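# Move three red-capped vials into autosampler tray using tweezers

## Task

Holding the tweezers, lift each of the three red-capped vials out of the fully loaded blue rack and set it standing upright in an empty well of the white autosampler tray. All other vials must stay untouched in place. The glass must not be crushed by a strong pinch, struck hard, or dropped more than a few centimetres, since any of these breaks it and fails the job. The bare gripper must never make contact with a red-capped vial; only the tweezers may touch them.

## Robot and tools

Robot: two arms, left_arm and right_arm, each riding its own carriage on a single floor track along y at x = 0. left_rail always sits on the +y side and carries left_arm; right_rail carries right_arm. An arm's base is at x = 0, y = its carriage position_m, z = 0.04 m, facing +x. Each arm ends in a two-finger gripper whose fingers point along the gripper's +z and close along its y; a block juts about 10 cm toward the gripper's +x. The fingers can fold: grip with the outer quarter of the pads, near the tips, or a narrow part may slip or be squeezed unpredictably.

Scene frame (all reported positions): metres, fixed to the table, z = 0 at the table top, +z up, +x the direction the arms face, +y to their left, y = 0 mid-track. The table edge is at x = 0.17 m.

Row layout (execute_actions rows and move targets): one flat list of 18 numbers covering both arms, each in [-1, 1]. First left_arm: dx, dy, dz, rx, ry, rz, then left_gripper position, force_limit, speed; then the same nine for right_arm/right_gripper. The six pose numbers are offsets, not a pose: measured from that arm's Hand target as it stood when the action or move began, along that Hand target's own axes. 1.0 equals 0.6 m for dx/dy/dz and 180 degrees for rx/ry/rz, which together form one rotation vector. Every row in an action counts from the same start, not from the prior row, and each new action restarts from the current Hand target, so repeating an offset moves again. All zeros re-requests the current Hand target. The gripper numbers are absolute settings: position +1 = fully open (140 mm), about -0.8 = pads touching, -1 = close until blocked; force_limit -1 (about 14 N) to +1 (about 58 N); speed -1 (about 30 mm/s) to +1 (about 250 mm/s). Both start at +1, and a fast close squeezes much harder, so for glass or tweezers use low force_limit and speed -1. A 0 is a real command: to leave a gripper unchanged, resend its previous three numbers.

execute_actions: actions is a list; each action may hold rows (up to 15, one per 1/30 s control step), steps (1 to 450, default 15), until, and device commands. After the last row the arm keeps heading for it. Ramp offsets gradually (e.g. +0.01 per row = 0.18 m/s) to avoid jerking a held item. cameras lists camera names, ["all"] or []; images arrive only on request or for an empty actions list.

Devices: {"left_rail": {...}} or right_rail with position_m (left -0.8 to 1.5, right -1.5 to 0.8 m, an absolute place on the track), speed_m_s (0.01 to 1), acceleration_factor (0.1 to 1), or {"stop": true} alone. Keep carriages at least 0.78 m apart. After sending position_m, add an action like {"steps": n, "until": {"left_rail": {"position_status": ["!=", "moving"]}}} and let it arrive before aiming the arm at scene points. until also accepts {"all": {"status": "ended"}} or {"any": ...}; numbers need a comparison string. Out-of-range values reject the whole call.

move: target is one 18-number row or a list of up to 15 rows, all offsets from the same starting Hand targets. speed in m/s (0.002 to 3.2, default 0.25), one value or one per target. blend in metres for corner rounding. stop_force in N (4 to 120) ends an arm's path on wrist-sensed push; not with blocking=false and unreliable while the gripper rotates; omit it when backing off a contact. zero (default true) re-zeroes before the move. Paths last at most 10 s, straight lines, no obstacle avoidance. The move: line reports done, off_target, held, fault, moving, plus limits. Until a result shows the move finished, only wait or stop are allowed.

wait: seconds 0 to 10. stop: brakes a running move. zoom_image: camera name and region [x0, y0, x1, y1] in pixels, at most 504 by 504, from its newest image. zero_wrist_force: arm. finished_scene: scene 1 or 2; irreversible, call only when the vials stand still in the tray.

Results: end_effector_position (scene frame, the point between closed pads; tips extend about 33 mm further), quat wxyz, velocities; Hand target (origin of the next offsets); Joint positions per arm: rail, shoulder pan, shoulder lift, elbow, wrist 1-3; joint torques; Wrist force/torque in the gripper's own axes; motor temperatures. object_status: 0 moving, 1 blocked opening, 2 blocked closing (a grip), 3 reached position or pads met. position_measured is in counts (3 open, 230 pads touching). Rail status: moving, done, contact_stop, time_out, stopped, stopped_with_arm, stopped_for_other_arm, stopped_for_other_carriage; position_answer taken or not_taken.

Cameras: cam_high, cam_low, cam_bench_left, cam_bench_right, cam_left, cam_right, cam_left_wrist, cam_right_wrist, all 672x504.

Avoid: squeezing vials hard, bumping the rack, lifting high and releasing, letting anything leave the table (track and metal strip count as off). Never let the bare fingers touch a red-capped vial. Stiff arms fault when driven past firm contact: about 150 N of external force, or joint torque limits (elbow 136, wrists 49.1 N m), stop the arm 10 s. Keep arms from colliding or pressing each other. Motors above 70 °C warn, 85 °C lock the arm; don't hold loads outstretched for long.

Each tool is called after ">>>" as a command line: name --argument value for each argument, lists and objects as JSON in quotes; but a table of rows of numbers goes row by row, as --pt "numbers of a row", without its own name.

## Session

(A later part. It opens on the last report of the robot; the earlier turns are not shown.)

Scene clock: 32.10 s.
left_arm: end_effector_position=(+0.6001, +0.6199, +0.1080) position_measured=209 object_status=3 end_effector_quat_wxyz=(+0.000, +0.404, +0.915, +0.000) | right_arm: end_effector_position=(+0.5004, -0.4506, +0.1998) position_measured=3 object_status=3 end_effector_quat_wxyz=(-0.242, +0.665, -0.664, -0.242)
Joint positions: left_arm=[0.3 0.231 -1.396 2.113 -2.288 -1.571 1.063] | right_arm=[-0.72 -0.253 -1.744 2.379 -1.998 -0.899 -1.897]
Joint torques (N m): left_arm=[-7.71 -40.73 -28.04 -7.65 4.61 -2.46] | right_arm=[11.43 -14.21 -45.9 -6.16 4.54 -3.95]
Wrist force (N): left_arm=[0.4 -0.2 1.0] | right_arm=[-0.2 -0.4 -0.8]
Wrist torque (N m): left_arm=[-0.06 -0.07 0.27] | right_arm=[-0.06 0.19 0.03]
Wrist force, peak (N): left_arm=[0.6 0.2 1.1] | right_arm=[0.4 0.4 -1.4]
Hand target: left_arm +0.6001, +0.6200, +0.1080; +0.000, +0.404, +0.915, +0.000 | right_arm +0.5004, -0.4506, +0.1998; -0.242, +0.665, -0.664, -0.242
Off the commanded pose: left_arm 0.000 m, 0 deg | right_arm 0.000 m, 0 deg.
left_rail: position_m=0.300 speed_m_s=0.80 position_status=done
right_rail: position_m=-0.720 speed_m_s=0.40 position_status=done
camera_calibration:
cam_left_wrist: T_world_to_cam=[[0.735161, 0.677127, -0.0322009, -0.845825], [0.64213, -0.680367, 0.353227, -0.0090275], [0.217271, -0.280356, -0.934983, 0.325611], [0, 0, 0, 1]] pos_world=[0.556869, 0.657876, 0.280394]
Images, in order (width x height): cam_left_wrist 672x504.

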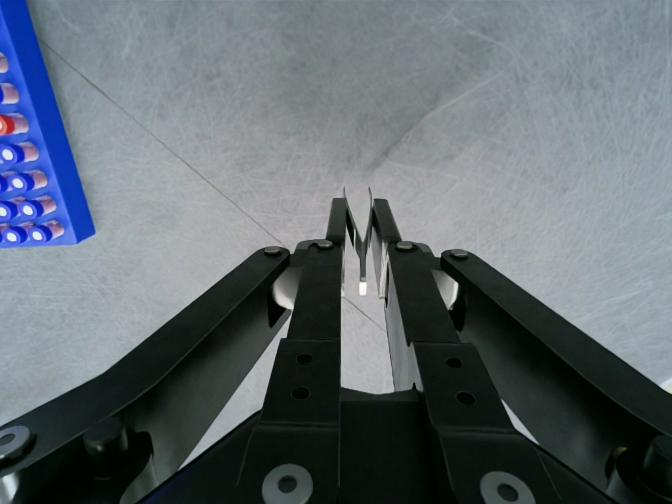

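>>> move --pt "0 0 -0.1367 0 0 0 -0.65 -1 -1 0 0 0 0 0 0 1 1 1" --pt "0.0775 -0.3681 -0.1367 0 0 -0.0228 -0.65 -1 -1 0 0 0 0 0 0 1 1 1" --pt "0.0775 -0.3681 -0.0867 0 0 -0.0228 -0.65 -1 -1 0 0 0 0 0 0 1 1 1" --speed '[0.12, 0.2, 0.1]' --blend '[0.02, 0.02, 0]' --cameras '["cam_left_wrist", "cam_right_wrist", "cam_left"]'

>>> zoom_image --camera "cam_left_wrist" --region '[300, 130, 420, 220]'

>>> zoom_image --camera "cam_left" --region '[165, 190, 305, 345]'

Scene clock: 36.00 s.
left_arm: end_effector_position=(+0.4054, +0.5057, +0.1601) position_measured=211 object_status=3 end_effector_quat_wxyz=(+0.000, +0.371, +0.928, +0.000) | right_arm: end_effector_position=(+0.5004, -0.4506, +0.1998) position_measured=3 object_status=3 end_effector_quat_wxyz=(-0.242, +0.665, -0.664, -0.242)
Joint positions: left_arm=[0.3 0.076 -1.875 2.437 -2.133 -1.571 0.837] | right_arm=[-0.72 -0.253 -1.744 2.379 -1.998 -0.899 -1.897]
Joint torques (N m): left_arm=[-16.56 -8.31 -31.16 -7.78 4.69 -2.59] | right_arm=[8.8 -14.9 -46.34 -6.2 4.55 -3.8]
Wrist force (N): left_arm=[-0.1 -0.3 0.3] | right_arm=[-0.5 0.2 -0.8]
Wrist torque (N m): left_arm=[-0.07 0.01 0.28] | right_arm=[0.09 0.27 0.01]
Wrist force, peak (N): left_arm=[0.2 -0.7 2.3] | right_arm=[-0.8 0.4 -1.3]
Hand target: left_arm +0.4054, +0.5057, +0.1600; +0.000, +0.371, +0.928, +0.000 | right_arm +0.5004, -0.4506, +0.1998; -0.242, +0.665, -0.664, -0.242
Off the commanded pose: left_arm 0.000 m, 0 deg | right_arm 0.000 m, 0 deg.
left_rail: position_m=0.300 speed_m_s=0.80 position_status=done
right_rail: position_m=-0.720 speed_m_s=0.40 position_status=done
move: done; blend cut to 0.015 m at target 2
camera_calibration:
cam_left_wrist: T_world_to_cam=[[0.684834, 0.727987, -0.0322028, -0.629064], [0.689146, -0.632667, 0.353285, -0.0233265], [0.236813, -0.264134, -0.934961, 0.368476], [0, 0, 0, 1]] pos_world=[0.35962, 0.540519, 0.332494]
cam_right_wrist: T_world_to_cam=[[-0.999109, -0.0413442, -0.00848962, 0.480205], [-0.0277822, 0.492791, 0.869704, 0.0596201], [-0.0317736, 0.869165, -0.4935, 0.688176], [0, 0, 0, 1]] pos_world=[0.503299, -0.607665, 0.29184]
Images, in order (width x height): cam_left 672x504, cam_left_wrist 672x504, cam_right_wrist 672x504.

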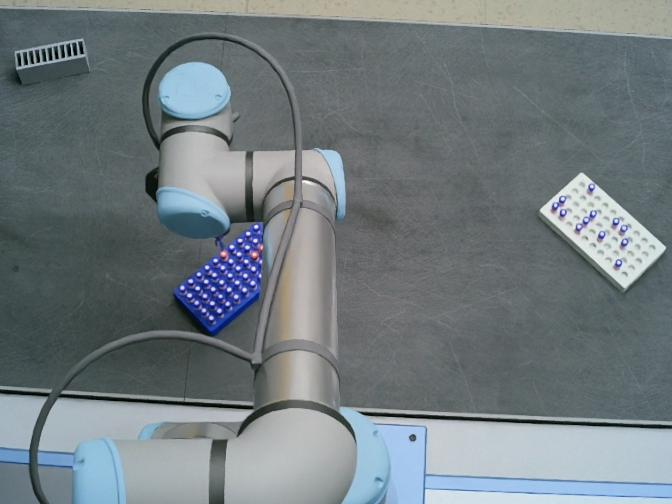

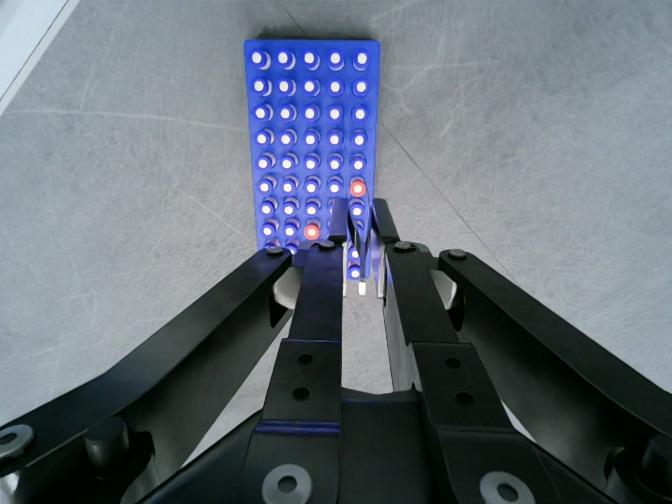

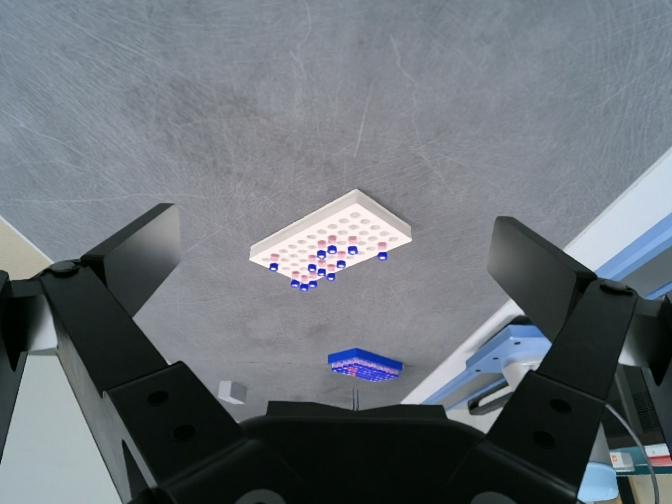

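Scaled by 4.200 from the camera's 672x504 image, which has a finer 960x720 frame.

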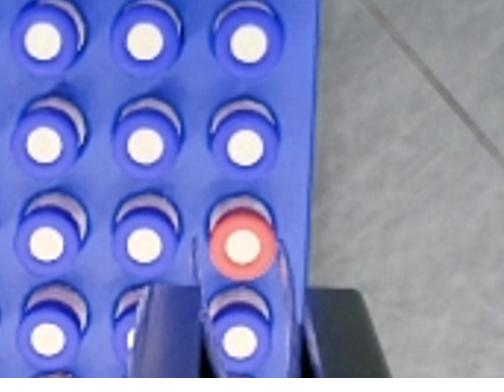

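Scaled by 3.252 from the camera's 672x504 image, which has a finer 960x720 frame.

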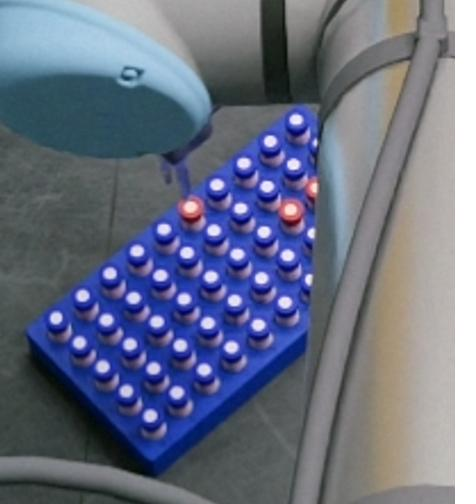

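>>> move --target '[-0.0092, 0.0033, 0.0367, 0, 0, 0, -0.63, -1, -1, 0, 0, 0, 0, 0, 0, 1, 1, 1]' --speed 0.05 --cameras '["cam_left_wrist"]'

>>> zoom_image --camera "cam_left_wrist" --region '[330, 160, 390, 210]'

Scene clock: 37.47 s.
left_arm: end_effector_position=(+0.4108, +0.5033, +0.1381) position_measured=209 object_status=3 end_effector_quat_wxyz=(+0.000, +0.371, +0.928, +0.000) | right_arm: end_effector_position=(+0.5004, -0.4506, +0.1998) position_measured=3 object_status=3 end_effector_quat_wxyz=(-0.242, +0.665, -0.664, -0.242)
Joint positions: left_arm=[0.3 0.07 -1.835 2.458 -2.194 -1.571 0.831] | right_arm=[-0.72 -0.253 -1.744 2.379 -1.998 -0.899 -1.897]
Joint torques (N m): left_arm=[-17.19 -8.63 -29.12 -7.56 4.44 -2.67] | right_arm=[10.57 -15.26 -46.96 -6.38 4.58 -3.74]
Wrist force (N): left_arm=[-0.2 -0.4 0.4] | right_arm=[-0.6 0.4 -0.9]
Wrist torque (N m): left_arm=[-0.10 0.02 0.28] | right_arm=[0.12 0.28 0.02]
Wrist force, peak (N): left_arm=[0.5 -1.0 -0.2] | right_arm=[-0.5 0.6 -1.5]
Hand target: left_arm +0.4108, +0.5033, +0.1380; +0.000, +0.371, +0.928, +0.000 | right_arm +0.5004, -0.4506, +0.1998; -0.242, +0.665, -0.664, -0.242
Off the commanded pose: left_arm 0.000 m, 0 deg | right_arm 0.000 m, 0 deg.
left_rail: position_m=0.300 speed_m_s=0.80 position_status=done
right_rail: position_m=-0.720 speed_m_s=0.40 position_status=done
move: done
camera_calibration:
cam_left_wrist: T_world_to_cam=[[0.684834, 0.727987, -0.0322028, -0.631655], [0.689146, -0.632667, 0.353285, -0.0207251], [0.236813, -0.264134, -0.934961, 0.346018], [0, 0, 0, 1]] pos_world=[0.36492, 0.538119, 0.310494]
Images, in order (width x height): cam_left_wrist 672x504.

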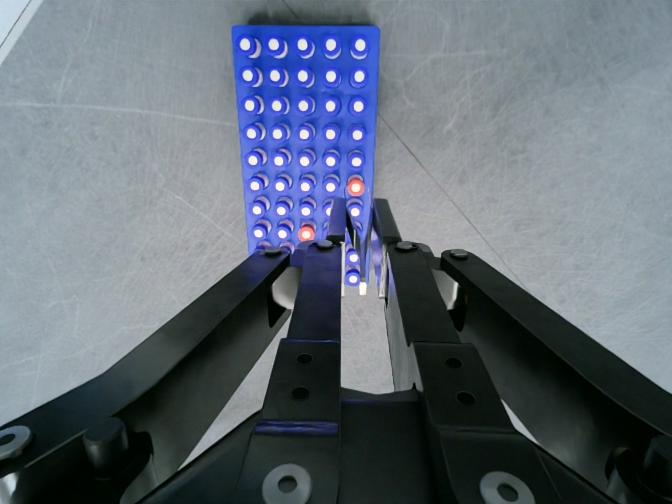

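Scaled by 8.400 from the camera's 672x504 image, which has a finer 960x720 frame.

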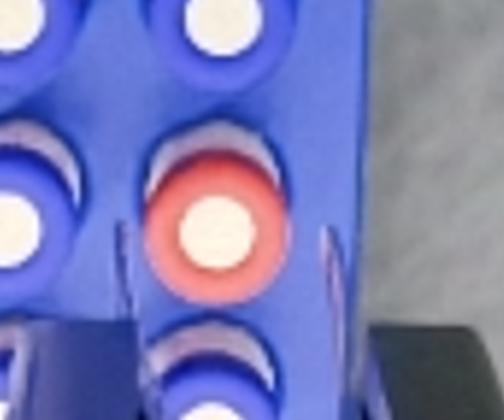

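>>> move --pt "-0.0023 0 0 0 0 0 -0.63 -1 -1 0 0 0 0 0 0 1 1 1" --pt "-0.0023 0 0.0167 0 0 0 -0.63 -1 -1 0 0 0 0 0 0 1 1 1" --speed 0.025 --stop_force 4 --cameras '["cam_left_wrist", "cam_right_wrist", "cam_high"]'

>>> zoom_image --camera "cam_left_wrist" --region '[330, 165, 380, 205]'

>>> zoom_image --camera "cam_right_wrist" --region '[320, 340, 410, 420]'

>>> zoom_image --camera "cam_high" --region '[375, 250, 435, 330]'

Scene clock: 39.53 s.
left_arm: end_effector_position=(+0.4118, +0.5024, +0.1280) position_measured=209 object_status=3 end_effector_quat_wxyz=(+0.000, +0.371, +0.928, +0.000) | right_arm: end_effector_position=(+0.5004, -0.4506, +0.1998) position_measured=3 object_status=3 end_effector_quat_wxyz=(-0.242, +0.665, -0.664, -0.242)
Joint positions: left_arm=[0.3 0.068 -1.818 2.469 -2.222 -1.571 0.828] | right_arm=[-0.72 -0.253 -1.744 2.379 -1.998 -0.899 -1.897]
Joint torques (N m): left_arm=[-12.43 -7.66 -29.35 -7.61 2.63 -1.93] | right_arm=[11.74 -12.71 -45.8 -6.19 4.6 -3.74]
Wrist force (N): left_arm=[0.0 -0.1 0.0] | right_arm=[-0.2 -0.1 -1.3]
Wrist torque (N m): left_arm=[-0.04 -0.03 0.29] | right_arm=[0.01 0.21 0.01]
Wrist force, peak (N): left_arm=[0.8 -0.6 0.7] | right_arm=[-0.2 -0.3 -1.6]
Hand target: left_arm +0.4118, +0.5024, +0.1280; +0.000, +0.371, +0.928, +0.000 | right_arm +0.5004, -0.4506, +0.1998; -0.242, +0.665, -0.664, -0.242
Off the commanded pose: left_arm 0.000 m, 0 deg | right_arm 0.000 m, 0 deg.
left_rail: position_m=0.300 speed_m_s=0.80 position_status=done
right_rail: position_m=-0.720 speed_m_s=0.40 position_status=done
move: done
camera_calibration:
cam_left_wrist: T_world_to_cam=[[0.684834, 0.727987, -0.0322028, -0.632005], [0.689146, -0.632667, 0.353285, -0.0185476], [0.236813, -0.264134, -0.934961, 0.33605], [0, 0, 0, 1]] pos_world=[0.36602, 0.537119, 0.300394]
cam_right_wrist: T_world_to_cam=[[-0.999109, -0.0413442, -0.00848962, 0.480205], [-0.0277822, 0.492791, 0.869704, 0.0596201], [-0.0317736, 0.869165, -0.4935, 0.688176], [0, 0, 0, 1]] pos_world=[0.503299, -0.607665, 0.29184]
Images, in order (width x height): cam_high 672x504, cam_left_wrist 672x504, cam_right_wrist 672x504.

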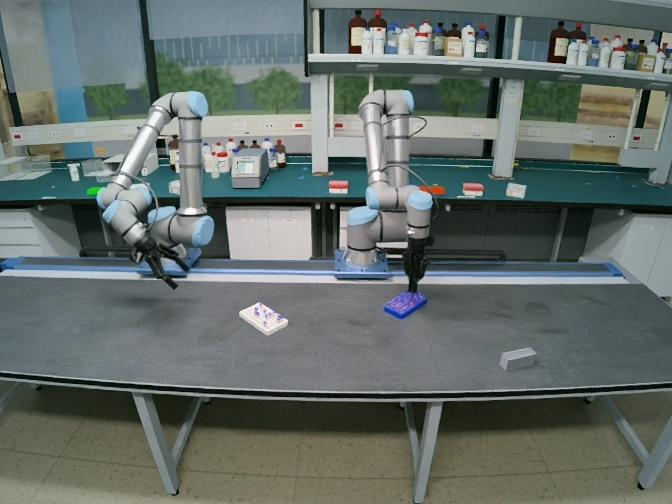

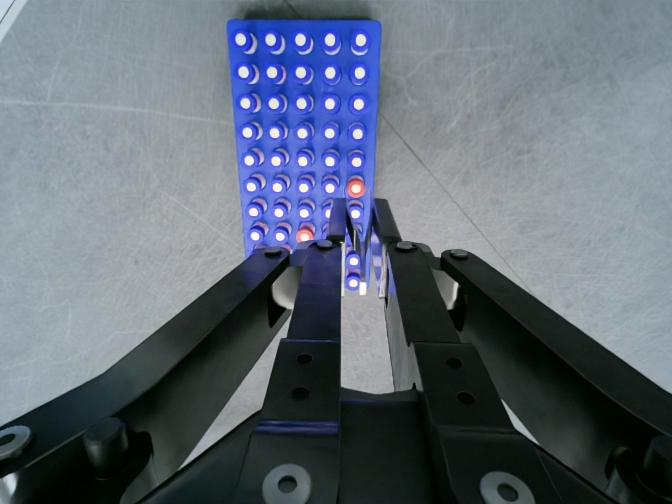

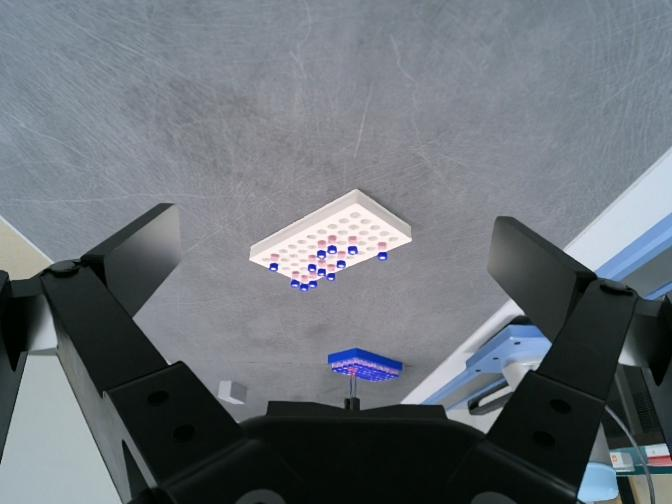

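Scaled by 10.080 from the camera's 672x504 image, which has a finer 960x720 frame.

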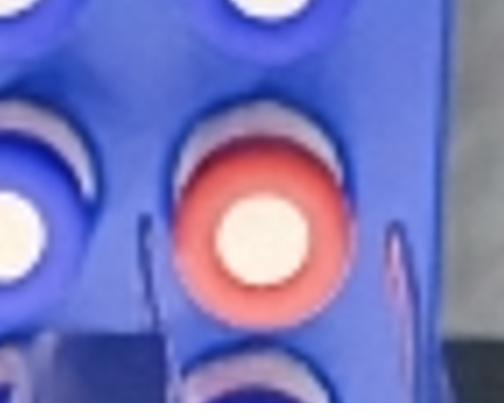

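Scaled by 5.600 from the camera's 672x504 image, which has a finer 960x720 frame.

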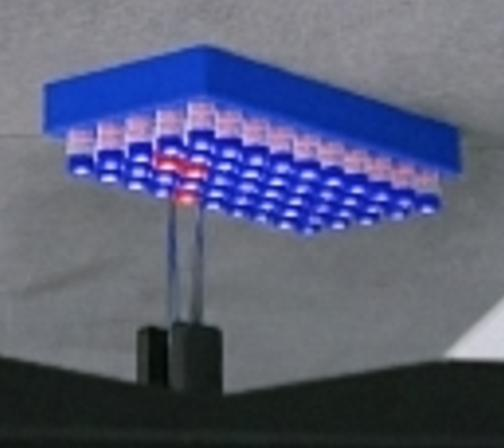

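Scaled by 6.300 from the camera's 672x504 image, which has a finer 960x720 frame.

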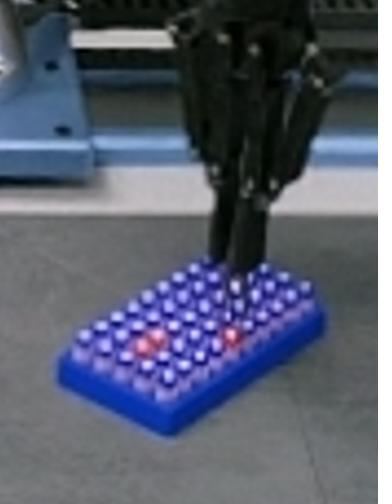

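>>> move --target '[0, 0, 0.0142, 0, 0, 0, -0.63, -1, -1, 0, 0, 0, 0, 0, 0, 1, 1, 1]' --speed 0.025 --stop_force 4

>>> execute_actions --actions '[{"rows": [[0,0,0,0,0,0,-0.72,-1,-1,0,0,0,0,0,0,1,1,1]], "steps": 55}]' --cameras '["cam_left_wrist"]'

>>> zoom_image --camera "cam_left_wrist" --region '[330, 165, 380, 205]'

>>> zoom_image --camera "cam_left_wrist" --region '[310, 160, 410, 310]'

Scene clock: 41.37 s.
left_arm: end_effector_position=(+0.4118, +0.5024, +0.1195) position_measured=209 object_status=3 end_effector_quat_wxyz=(+0.000, +0.371, +0.928, +0.000) | right_arm: end_effector_position=(+0.5004, -0.4506, +0.1998) position_measured=3 object_status=3 end_effector_quat_wxyz=(-0.242, +0.665, -0.664, -0.242)
Joint positions: left_arm=[0.3 0.068 -1.805 2.479 -2.245 -1.571 0.828] | right_arm=[-0.72 -0.253 -1.744 2.379 -1.998 -0.899 -1.897]
Joint torques (N m): left_arm=[-10.28 -7.65 -29.36 -7.31 1.51 -1.36] | right_arm=[11.14 -13.61 -46.4 -6.2 4.33 -3.77]
Wrist force (N): left_arm=[0.4 -0.7 0.0] | right_arm=[-0.3 0.2 -1.0]
Wrist torque (N m): left_arm=[-0.19 -0.11 0.29] | right_arm=[0.09 0.23 0.01]
Wrist force, peak (N): left_arm=[0.3 -0.2 1.0] | right_arm=[-0.3 0.3 -1.4]
Hand target: left_arm +0.4118, +0.5024, +0.1195; +0.000, +0.371, +0.928, +0.000 | right_arm +0.5004, -0.4506, +0.1998; -0.242, +0.665, -0.664, -0.242
Off the commanded pose: left_arm 0.000 m, 0 deg | right_arm 0.000 m, 0 deg.
left_rail: position_m=0.300 speed_m_s=0.80 position_status=done
right_rail: position_m=-0.720 speed_m_s=0.40 position_status=done
move: done

Scene clock: 43.40 s.
left_arm: end_effector_position=(+0.4118, +0.5024, +0.1195) position_measured=216 object_status=2 end_effector_quat_wxyz=(+0.000, +0.371, +0.928, +0.000) | right_arm: end_effector_position=(+0.5004, -0.4506, +0.1998) position_measured=3 object_status=3 end_effector_quat_wxyz=(-0.242, +0.665, -0.664, -0.242)
Joint positions: left_arm=[0.3 0.068 -1.805 2.479 -2.245 -1.571 0.828] | right_arm=[-0.72 -0.253 -1.744 2.379 -1.998 -0.899 -1.897]
Joint torques (N m): left_arm=[-3.07 -7.34 -28.78 -7.31 -0.79 -0.01] | right_arm=[10.82 -12.87 -46.9 -6.53 4.8 -3.58]
Wrist force (N): left_arm=[-0.2 -0.1 0.5] | right_arm=[-0.1 -0.1 -1.1]
Wrist torque (N m): left_arm=[-0.07 0.02 0.28] | right_arm=[0.02 0.18 0.01]
Wrist force, peak (N): left_arm=[0.6 0.0 0.7] | right_arm=[0.5 0.3 -1.2]
Hand target: left_arm +0.4118, +0.5024, +0.1195; +0.000, +0.371, +0.928, +0.000 | right_arm +0.5004, -0.4506, +0.1998; -0.242, +0.665, -0.664, -0.242
Off the commanded pose: left_arm 0.000 m, 0 deg | right_arm 0.000 m, 0 deg.
left_rail: position_m=0.300 speed_m_s=0.80 position_status=done
right_rail: position_m=-0.720 speed_m_s=0.40 position_status=done
camera_calibration:
cam_left_wrist: T_world_to_cam=[[0.684834, 0.727987, -0.0322028, -0.632279], [0.689146, -0.632667, 0.353285, -0.0155447], [0.236813, -0.264134, -0.934961, 0.328103], [0, 0, 0, 1]] pos_world=[0.36602, 0.537119, 0.291894]
Images, in order (width x height): cam_left_wrist 672x504.

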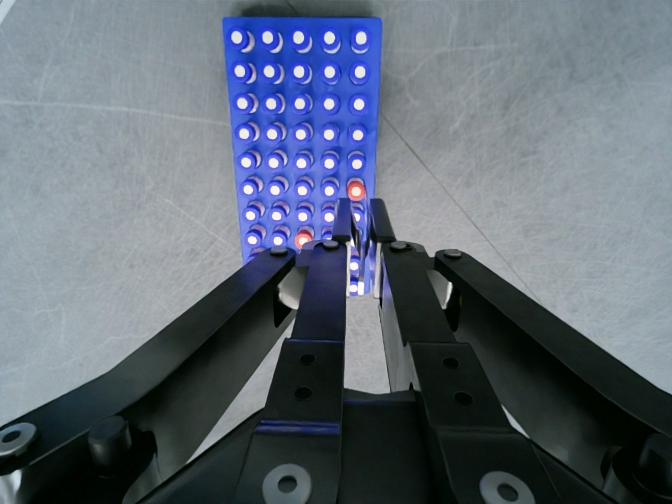

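Scaled by 10.080 from the camera's 672x504 image, which has a finer 960x720 frame.

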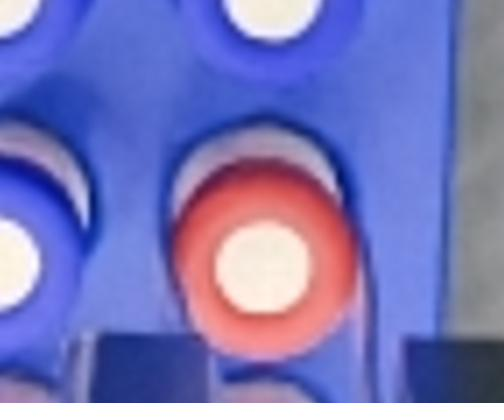

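Scaled by 3.360 from the camera's 672x504 image, which has a finer 960x720 frame.

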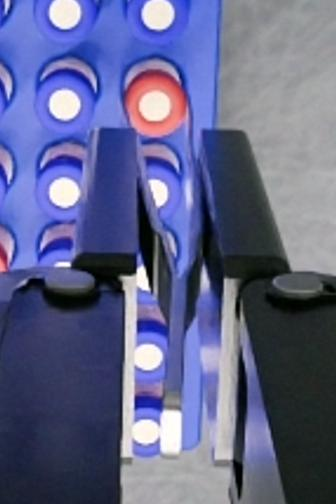

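>>> move --pt "0 0 -0.025 0 0 0 -0.72 -1 -1 0 0 0 0 0 0 1 1 1" --pt "0 0 -0.11 0 0 0 -0.72 -1 -1 0 0 0 0 0 0 1 1 1" --speed '[0.02, 0.06]' --blend '[0.005, 0]' --cameras '["cam_left_wrist", "cam_right_wrist"]'

>>> zoom_image --camera "cam_left_wrist" --region '[320, 140, 400, 220]'

>>> zoom_image --camera "cam_right_wrist" --region '[320, 330, 400, 410]'

Scene clock: 45.83 s.
left_arm: end_effector_position=(+0.4118, +0.5024, +0.1853) position_measured=216 object_status=2 end_effector_quat_wxyz=(+0.000, +0.371, +0.929, +0.000) | right_arm: end_effector_position=(+0.5004, -0.4506, +0.1998) position_measured=3 object_status=3 end_effector_quat_wxyz=(-0.242, +0.665, -0.664, -0.242)
Joint positions: left_arm=[0.3 0.068 -1.897 2.399 -2.073 -1.571 0.828] | right_arm=[-0.72 -0.253 -1.744 2.379 -1.998 -0.899 -1.897]
Joint torques (N m): left_arm=[-11.98 -23.6 -64.26 -2.58 0.26 -1.52] | right_arm=[9.7 -15.17 -46.38 -6.11 4.76 -3.98]
Wrist force (N): left_arm=[0.5 -0.4 0.3] | right_arm=[-0.1 -0.2 -1.0]
Wrist torque (N m): left_arm=[-0.11 -0.11 0.26] | right_arm=[-0.01 0.18 0.02]
Wrist force, peak (N): left_arm=[0.7 0.1 1.0] | right_arm=[0.1 -0.5 -1.3]
Hand target: left_arm +0.4118, +0.5024, +0.1855; +0.000, +0.371, +0.928, +0.000 | right_arm +0.5004, -0.4506, +0.1998; -0.242, +0.665, -0.664, -0.242
Off the commanded pose: left_arm 0.000 m, 0 deg | right_arm 0.000 m, 0 deg.
left_rail: position_m=0.300 speed_m_s=0.80 position_status=done
right_rail: position_m=-0.720 speed_m_s=0.40 position_status=done
move: done
camera_calibration:
cam_left_wrist: T_world_to_cam=[[0.684784, 0.728033, -0.0322296, -0.630162], [0.689196, -0.632614, 0.353283, -0.0387048], [0.236813, -0.264135, -0.934961, 0.389674], [0, 0, 0, 1]] pos_world=[0.36592, 0.53722, 0.357694]
cam_right_wrist: T_world_to_cam=[[-0.999109, -0.0413442, -0.00848962, 0.480205], [-0.0277822, 0.492791, 0.869704, 0.0596201], [-0.0317736, 0.869165, -0.4935, 0.688176], [0, 0, 0, 1]] pos_world=[0.503299, -0.607665, 0.29184]
Images, in order (width x height): cam_left_wrist 672x504, cam_right_wrist 672x504.

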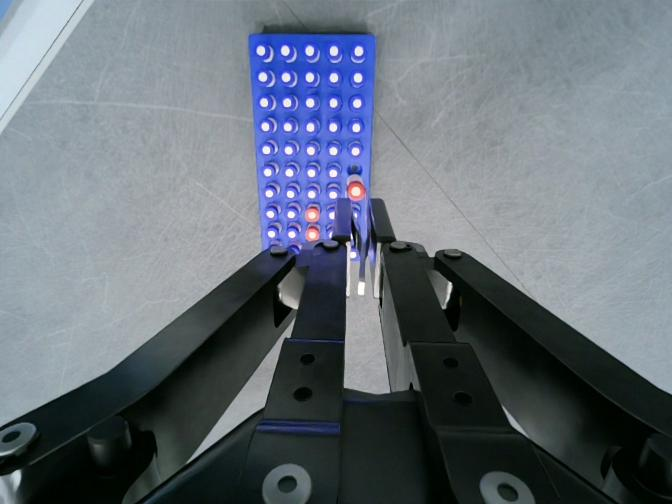

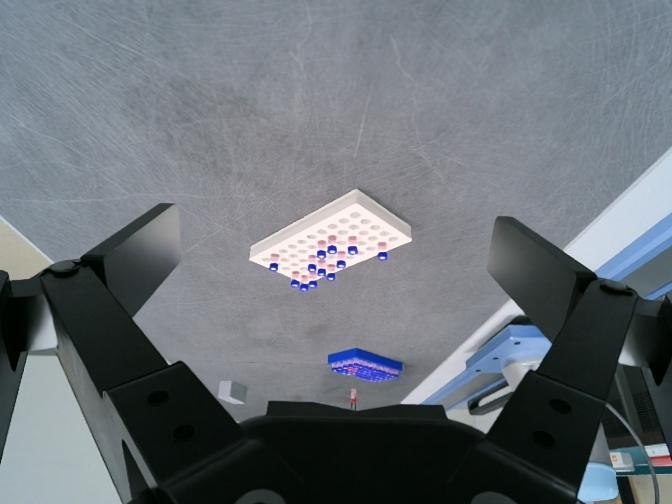

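Scaled by 6.300 from the camera's 672x504 image, which has a finer 960x720 frame.

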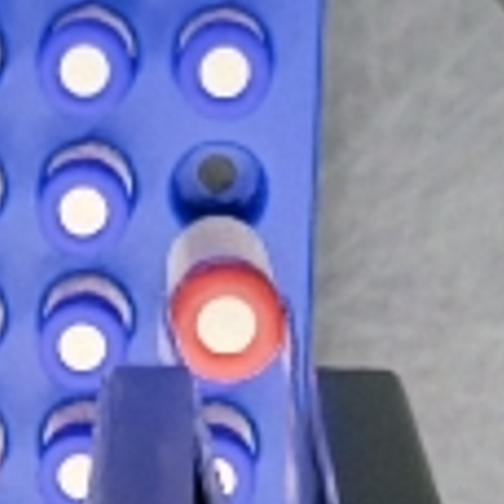

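Scaled by 6.300 from the camera's 672x504 image, which has a finer 960x720 frame.

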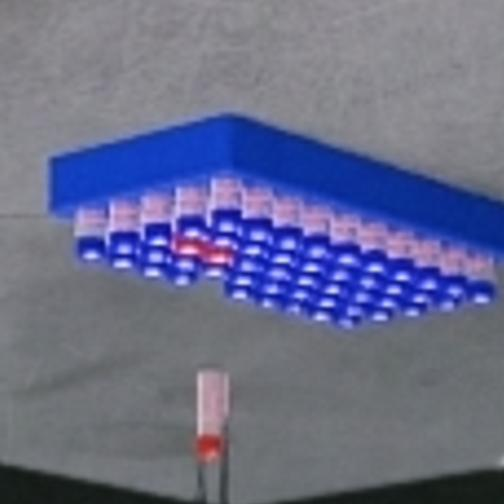

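>>> move --pt "-0.8872 -0.7746 -0.03 0 0 0 -0.72 -1 -1 0 0 0 0 0 0 1 1 1" --pt "-0.8872 -0.7746 0.0258 0 0 0 -0.72 -1 -1 0 0 0 0 0 0 1 1 1" --speed '[0.25, 0.06]' --blend '[0.01, 0]' --cameras '["cam_left_wrist", "cam_right_wrist"]'

>>> zoom_image --camera "cam_left_wrist" --region '[280, 80, 440, 220]'

>>> zoom_image --camera "cam_right_wrist" --region '[240, 180, 420, 340]'

Scene clock: 55.30 s.
left_arm: end_effector_position=(+0.4768, -0.2013, +0.1702) position_measured=216 object_status=2 end_effector_quat_wxyz=(+0.000, +0.371, +0.928, +0.000) | right_arm: end_effector_position=(+0.5004, -0.4506, +0.1998) position_measured=3 object_status=3 end_effector_quat_wxyz=(-0.242, +0.665, -0.664, -0.242)
Joint positions: left_arm=[0.3 -1.065 -1.448 2.039 -2.161 -1.571 -0.304] | right_arm=[-0.72 -0.253 -1.744 2.379 -1.998 -0.899 -1.897]
Joint torques (N m): left_arm=[-16.55 -43.53 -32.34 -7.83 4.54 -2.39] | right_arm=[9.48 -15.24 -46.75 -6.17 4.62 -3.63]
Wrist force (N): left_arm=[0.0 -0.6 0.6] | right_arm=[0.0 -0.1 -1.3]
Wrist torque (N m): left_arm=[-0.15 0.04 0.28] | right_arm=[0.02 0.15 0.01]
Wrist force, peak (N): left_arm=[-1.6 -2.5 0.1] | right_arm=[-0.3 0.0 -1.6]
Hand target: left_arm +0.4768, -0.2013, +0.1700; +0.000, +0.371, +0.928, +0.000 | right_arm +0.5004, -0.4506, +0.1998; -0.242, +0.665, -0.664, -0.242
Off the commanded pose: left_arm 0.000 m, 0 deg | right_arm 0.000 m, 0 deg.
left_rail: position_m=0.300 speed_m_s=0.80 position_status=done
right_rail: position_m=-0.720 speed_m_s=0.40 position_status=done
move: done
camera_calibration:
cam_left_wrist: T_world_to_cam=[[0.684834, 0.727987, -0.0322028, -0.162949], [0.689146, -0.632667, 0.353285, -0.523396], [0.236813, -0.264134, -0.934961, 0.174268], [0, 0, 0, 1]] pos_world=[0.43102, -0.166481, 0.342594]
cam_right_wrist: T_world_to_cam=[[-0.999109, -0.0413442, -0.00848962, 0.480205], [-0.0277822, 0.492791, 0.869704, 0.0596201], [-0.0317736, 0.869165, -0.4935, 0.688176], [0, 0, 0, 1]] pos_world=[0.503299, -0.607665, 0.29184]
Images, in order (width x height): cam_left_wrist 672x504, cam_right_wrist 672x504.

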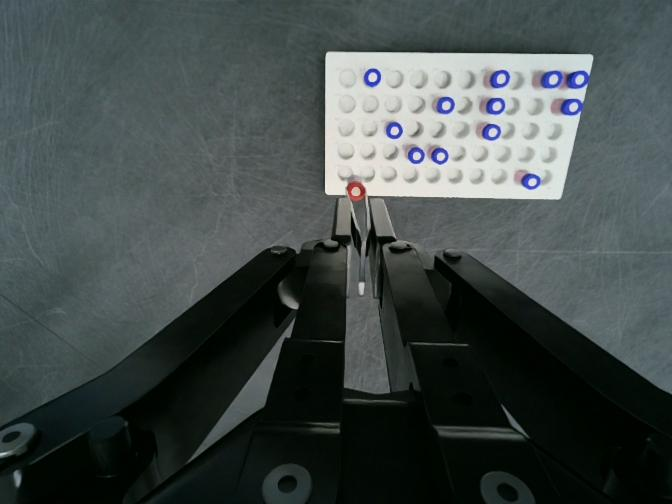

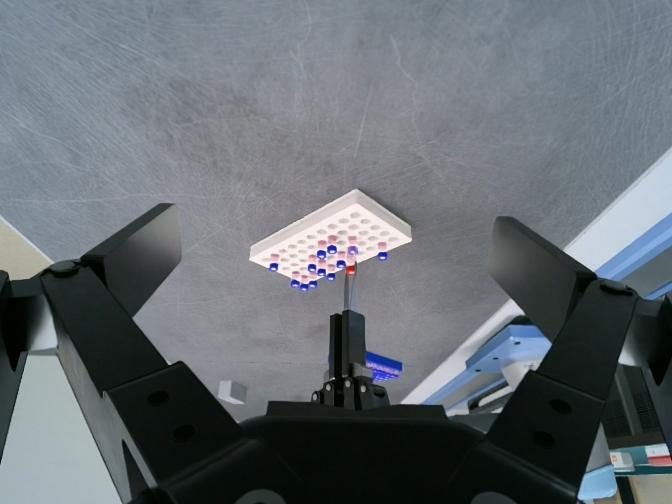

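Scaled by 3.150 from the camera's 672x504 image, which has a finer 960x720 frame.

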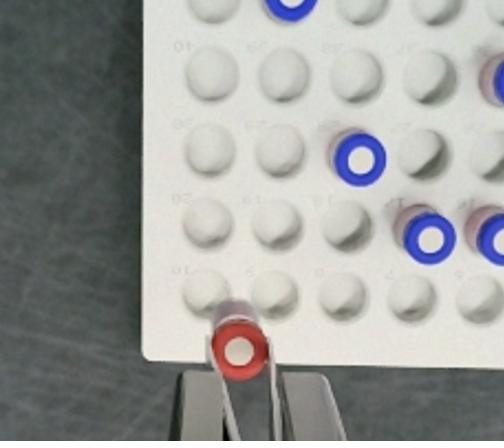

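Scaled by 2.800 from the camera's 672x504 image, which has a finer 960x720 frame.

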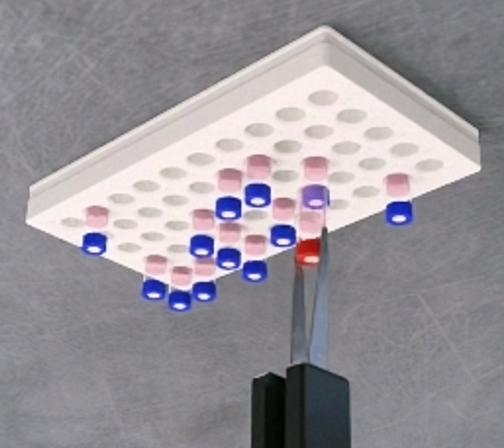

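>>> move --pt "-0.002 -0.0133 0 0 0 0 -0.72 -1 -1 0 0 0 0 0 0 1 1 1" --pt "-0.002 -0.0133 0.0417 0 0 0 -0.72 -1 -1 0 0 0 0 0 0 1 1 1" --speed 0.05 --blend '[0.003, 0]' --cameras '["cam_left_wrist", "cam_right_wrist"]'

>>> zoom_image --camera "cam_left_wrist" --region '[330, 150, 390, 210]'

>>> zoom_image --camera "cam_right_wrist" --region '[320, 210, 390, 280]'

Scene clock: 57.03 s.
left_arm: end_effector_position=(+0.4722, -0.2079, +0.1451) position_measured=216 object_status=2 end_effector_quat_wxyz=(+0.000, +0.371, +0.928, +0.000) | right_arm: end_effector_position=(+0.5004, -0.4506, +0.1998) position_measured=3 object_status=3 end_effector_quat_wxyz=(-0.242, +0.665, -0.664, -0.242)
Joint positions: left_arm=[0.3 -1.076 -1.419 2.058 -2.21 -1.571 -0.315] | right_arm=[-0.72 -0.253 -1.744 2.379 -1.998 -0.899 -1.897]
Joint torques (N m): left_arm=[-16.54 -44.93 -31.52 -7.51 3.08 -2.64] | right_arm=[10.21 -14.93 -47.44 -6.21 4.46 -3.66]
Wrist force (N): left_arm=[-0.1 -0.5 0.5] | right_arm=[-0.2 0.1 -1.2]
Wrist torque (N m): left_arm=[-0.14 0.07 0.29] | right_arm=[0.06 0.19 0.02]
Wrist force, peak (N): left_arm=[0.8 -0.9 0.7] | right_arm=[-0.5 -0.1 -1.5]
Hand target: left_arm +0.4722, -0.2079, +0.1450; +0.000, +0.371, +0.928, +0.000 | right_arm +0.5004, -0.4506, +0.1998; -0.242, +0.665, -0.664, -0.242
Off the commanded pose: left_arm 0.000 m, 0 deg | right_arm 0.000 m, 0 deg.
left_rail: position_m=0.300 speed_m_s=0.80 position_status=done
right_rail: position_m=-0.720 speed_m_s=0.40 position_status=done
move: done
camera_calibration:
cam_left_wrist: T_world_to_cam=[[0.684834, 0.727987, -0.0322028, -0.155802], [0.689146, -0.632667, 0.353285, -0.515534], [0.236813, -0.264134, -0.934961, 0.150146], [0, 0, 0, 1]] pos_world=[0.42642, -0.173081, 0.317494]
cam_right_wrist: T_world_to_cam=[[-0.999109, -0.0413442, -0.00848962, 0.480205], [-0.0277822, 0.492791, 0.869704, 0.0596201], [-0.0317736, 0.869165, -0.4935, 0.688176], [0, 0, 0, 1]] pos_world=[0.503299, -0.607665, 0.29184]
Images, in order (width x height): cam_left_wrist 672x504, cam_right_wrist 672x504.

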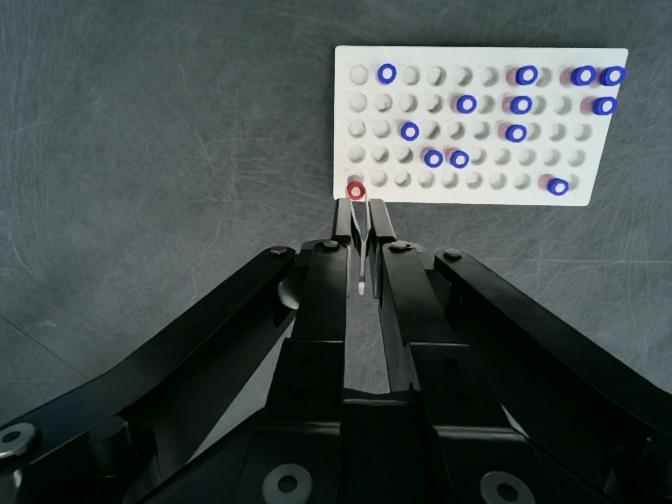

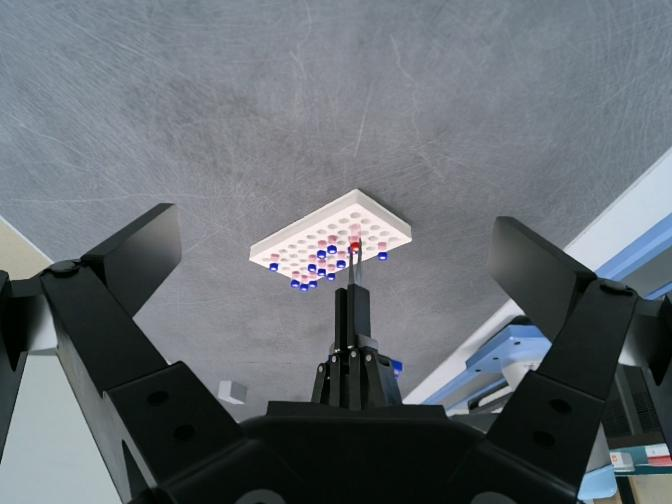

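Scaled by 8.400 from the camera's 672x504 image, which has a finer 960x720 frame.

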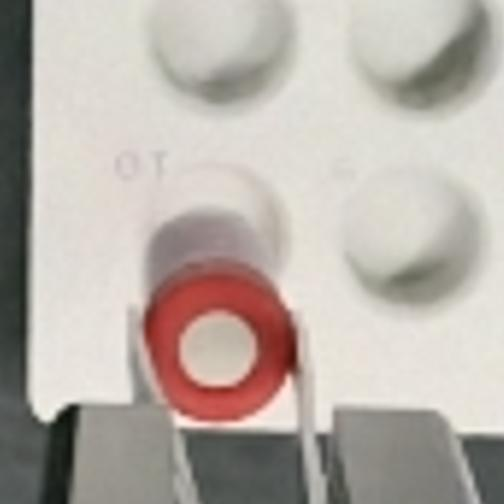

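Scaled by 7.200 from the camera's 672x504 image, which has a finer 960x720 frame.

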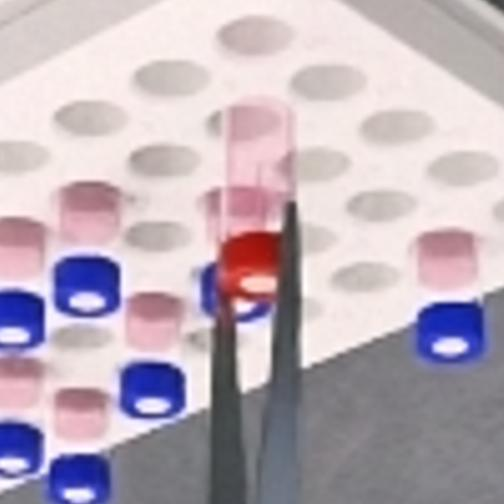

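>>> move --target '[-0.0002, 0.0016, 0.0233, 0, 0, 0, -0.72, -1, -1, 0, 0, 0, 0, 0, 0, 1, 1, 1]' --speed 0.04 --cameras '["cam_left_wrist", "cam_right_wrist"]'

>>> zoom_image --camera "cam_left_wrist" --region '[330, 150, 390, 210]'

>>> zoom_image --camera "cam_right_wrist" --region '[325, 200, 385, 260]'

Scene clock: 58.60 s.
left_arm: end_effector_position=(+0.4729, -0.2073, +0.1311) position_measured=216 object_status=2 end_effector_quat_wxyz=(+0.000, +0.371, +0.928, +0.000) | right_arm: end_effector_position=(+0.5004, -0.4506, +0.1998) position_measured=3 object_status=3 end_effector_quat_wxyz=(-0.242, +0.665, -0.664, -0.242)
Joint positions: left_arm=[0.3 -1.074 -1.403 2.069 -2.237 -1.571 -0.313] | right_arm=[-0.72 -0.253 -1.744 2.379 -1.998 -0.899 -1.897]
Joint torques (N m): left_arm=[18.32 -42.3 -28.94 -7.29 2.64 3.32] | right_arm=[11.9 -13.91 -47.35 -5.82 4.41 -3.71]
Wrist force (N): left_arm=[0.1 -0.5 0.3] | right_arm=[-0.2 0.1 -1.1]
Wrist torque (N m): left_arm=[-0.14 0.02 -0.03] | right_arm=[0.06 0.20 0.02]
Wrist force, peak (N): left_arm=[-0.3 -1.2 0.8] | right_arm=[-0.6 0.0 -1.5]
Hand target: left_arm +0.4729, -0.2073, +0.1310; +0.000, +0.371, +0.928, +0.000 | right_arm +0.5004, -0.4506, +0.1998; -0.242, +0.665, -0.664, -0.242
Off the commanded pose: left_arm 0.000 m, 0 deg | right_arm 0.000 m, 0 deg.
left_rail: position_m=0.300 speed_m_s=0.80 position_status=done
right_rail: position_m=-0.720 speed_m_s=0.40 position_status=done
move: done
camera_calibration:
cam_left_wrist: T_world_to_cam=[[0.684834, 0.727987, -0.0322028, -0.157166], [0.689146, -0.632667, 0.353285, -0.510726], [0.236813, -0.264134, -0.934961, 0.137143], [0, 0, 0, 1]] pos_world=[0.42712, -0.172481, 0.303594]
cam_right_wrist: T_world_to_cam=[[-0.999109, -0.0413442, -0.00848962, 0.480205], [-0.0277822, 0.492791, 0.869704, 0.0596201], [-0.0317736, 0.869165, -0.4935, 0.688176], [0, 0, 0, 1]] pos_world=[0.503299, -0.607665, 0.29184]
Images, in order (width x height): cam_left_wrist 672x504, cam_right_wrist 672x504.

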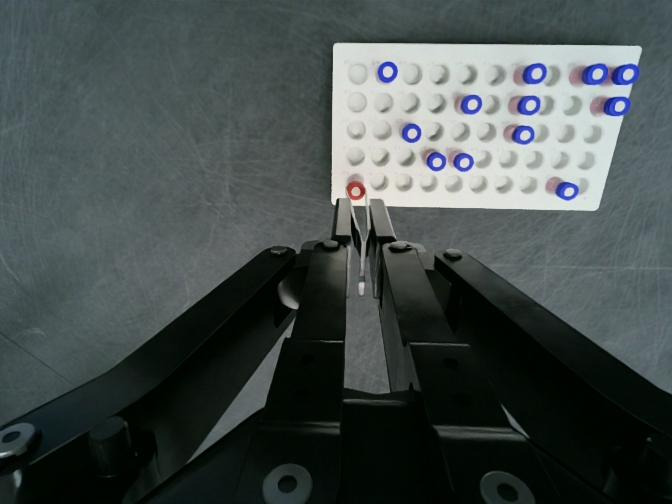

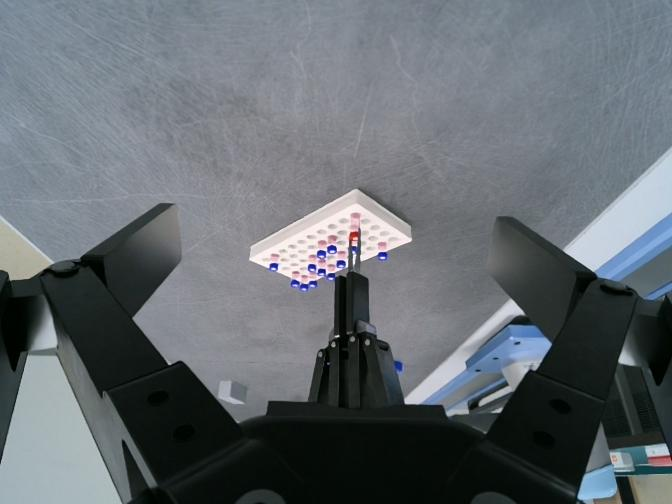

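Scaled by 8.400 from the camera's 672x504 image, which has a finer 960x720 frame.

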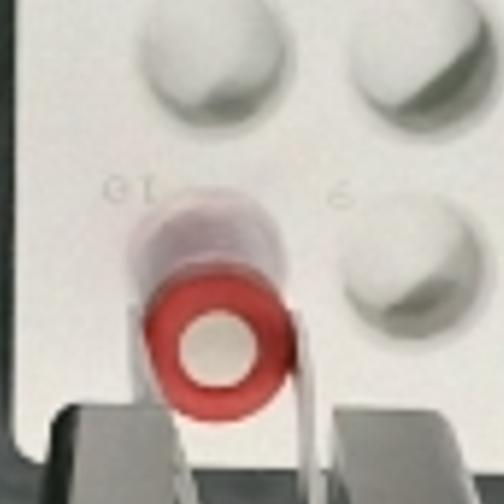

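Scaled by 8.400 from the camera's 672x504 image, which has a finer 960x720 frame.

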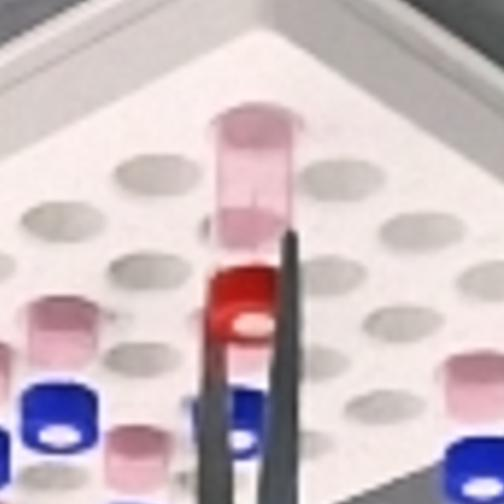

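>>> move --target '[-0.0002, -0.0004, 0.0207, 0, 0, 0, -0.72, -1, -1, 0, 0, 0, 0, 0, 0, 1, 1, 1]' --speed 0.015 --stop_force 4 --cameras '["cam_left_wrist", "cam_right_wrist"]'

>>> zoom_image --camera "cam_left_wrist" --region '[330, 150, 390, 210]'

>>> zoom_image --camera "cam_right_wrist" --region '[325, 200, 385, 260]'

Scene clock: 61.50 s.
left_arm: end_effector_position=(+0.4729, -0.2075, +0.1191) position_measured=216 object_status=2 end_effector_quat_wxyz=(+0.000, +0.371, +0.928, +0.000) | right_arm: end_effector_position=(+0.5004, -0.4506, +0.1998) position_measured=3 object_status=3 end_effector_quat_wxyz=(-0.242, +0.665, -0.664, -0.242)
Joint positions: left_arm=[0.3 -1.075 -1.389 2.079 -2.261 -1.571 -0.314] | right_arm=[-0.72 -0.253 -1.744 2.379 -1.998 -0.899 -1.897]
Joint torques (N m): left_arm=[-3.98 -60.83 -58.67 -3.04 2.23 0.51] | right_arm=[8.9 -17.19 -46.75 -6.26 4.58 -3.81]
Wrist force (N): left_arm=[-0.1 -0.6 0.6] | right_arm=[-0.2 -0.1 -1.0]
Wrist torque (N m): left_arm=[-0.16 0.07 -0.02] | right_arm=[0.01 0.21 0.01]
Wrist force, peak (N): left_arm=[0.2 -0.8 -3.6] | right_arm=[0.2 0.1 -1.5]
Hand target: left_arm +0.4729, -0.2075, +0.1191; +0.000, +0.371, +0.928, +0.000 (not the last commanded pose) | right_arm +0.5004, -0.4506, +0.1998; -0.242, +0.665, -0.664, -0.242
Off the commanded pose: left_arm 0.001 m, 0 deg | right_arm 0.000 m, 0 deg.
left_rail: position_m=0.300 speed_m_s=0.80 position_status=done
right_rail: position_m=-0.720 speed_m_s=0.40 position_status=done
move: contact (left_arm)
camera_calibration:
cam_left_wrist: T_world_to_cam=[[0.684784, 0.728033, -0.0322296, -0.157232], [0.689196, -0.632614, 0.353283, -0.506583], [0.236813, -0.264135, -0.934961, 0.125775], [0, 0, 0, 1]] pos_world=[0.42702, -0.17278, 0.291494]
cam_right_wrist: T_world_to_cam=[[-0.999109, -0.0413442, -0.00848962, 0.480205], [-0.0277822, 0.492791, 0.869704, 0.0596201], [-0.0317736, 0.869165, -0.4935, 0.688176], [0, 0, 0, 1]] pos_world=[0.503299, -0.607665, 0.29184]
Images, in order (width x height): cam_left_wrist 672x504, cam_right_wrist 672x504.

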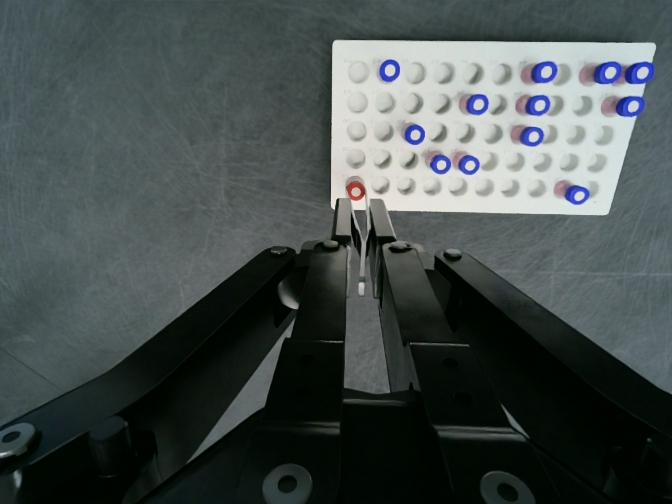

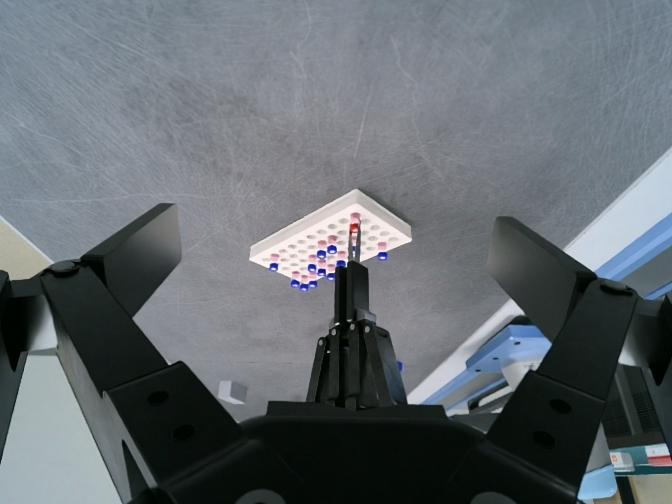

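Scaled by 8.400 from the camera's 672x504 image, which has a finer 960x720 frame.

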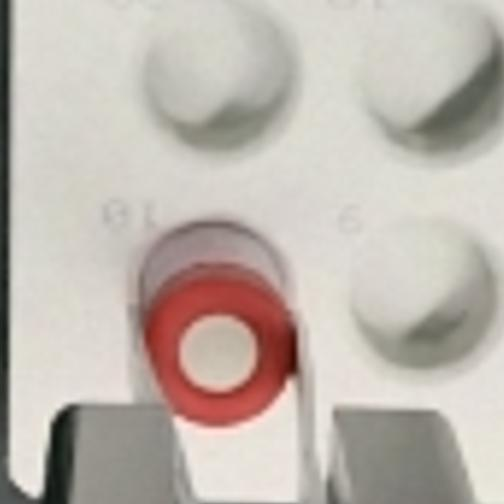

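Scaled by 8.400 from the camera's 672x504 image, which has a finer 960x720 frame.

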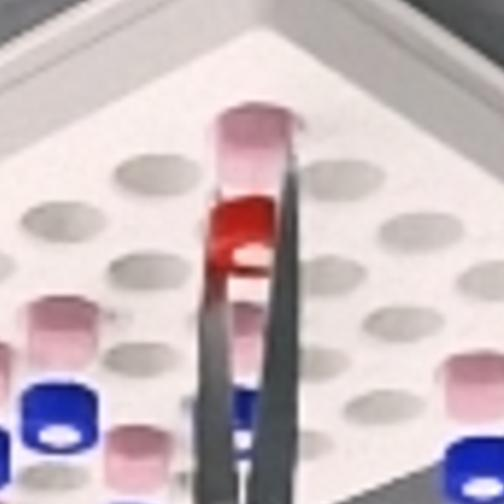

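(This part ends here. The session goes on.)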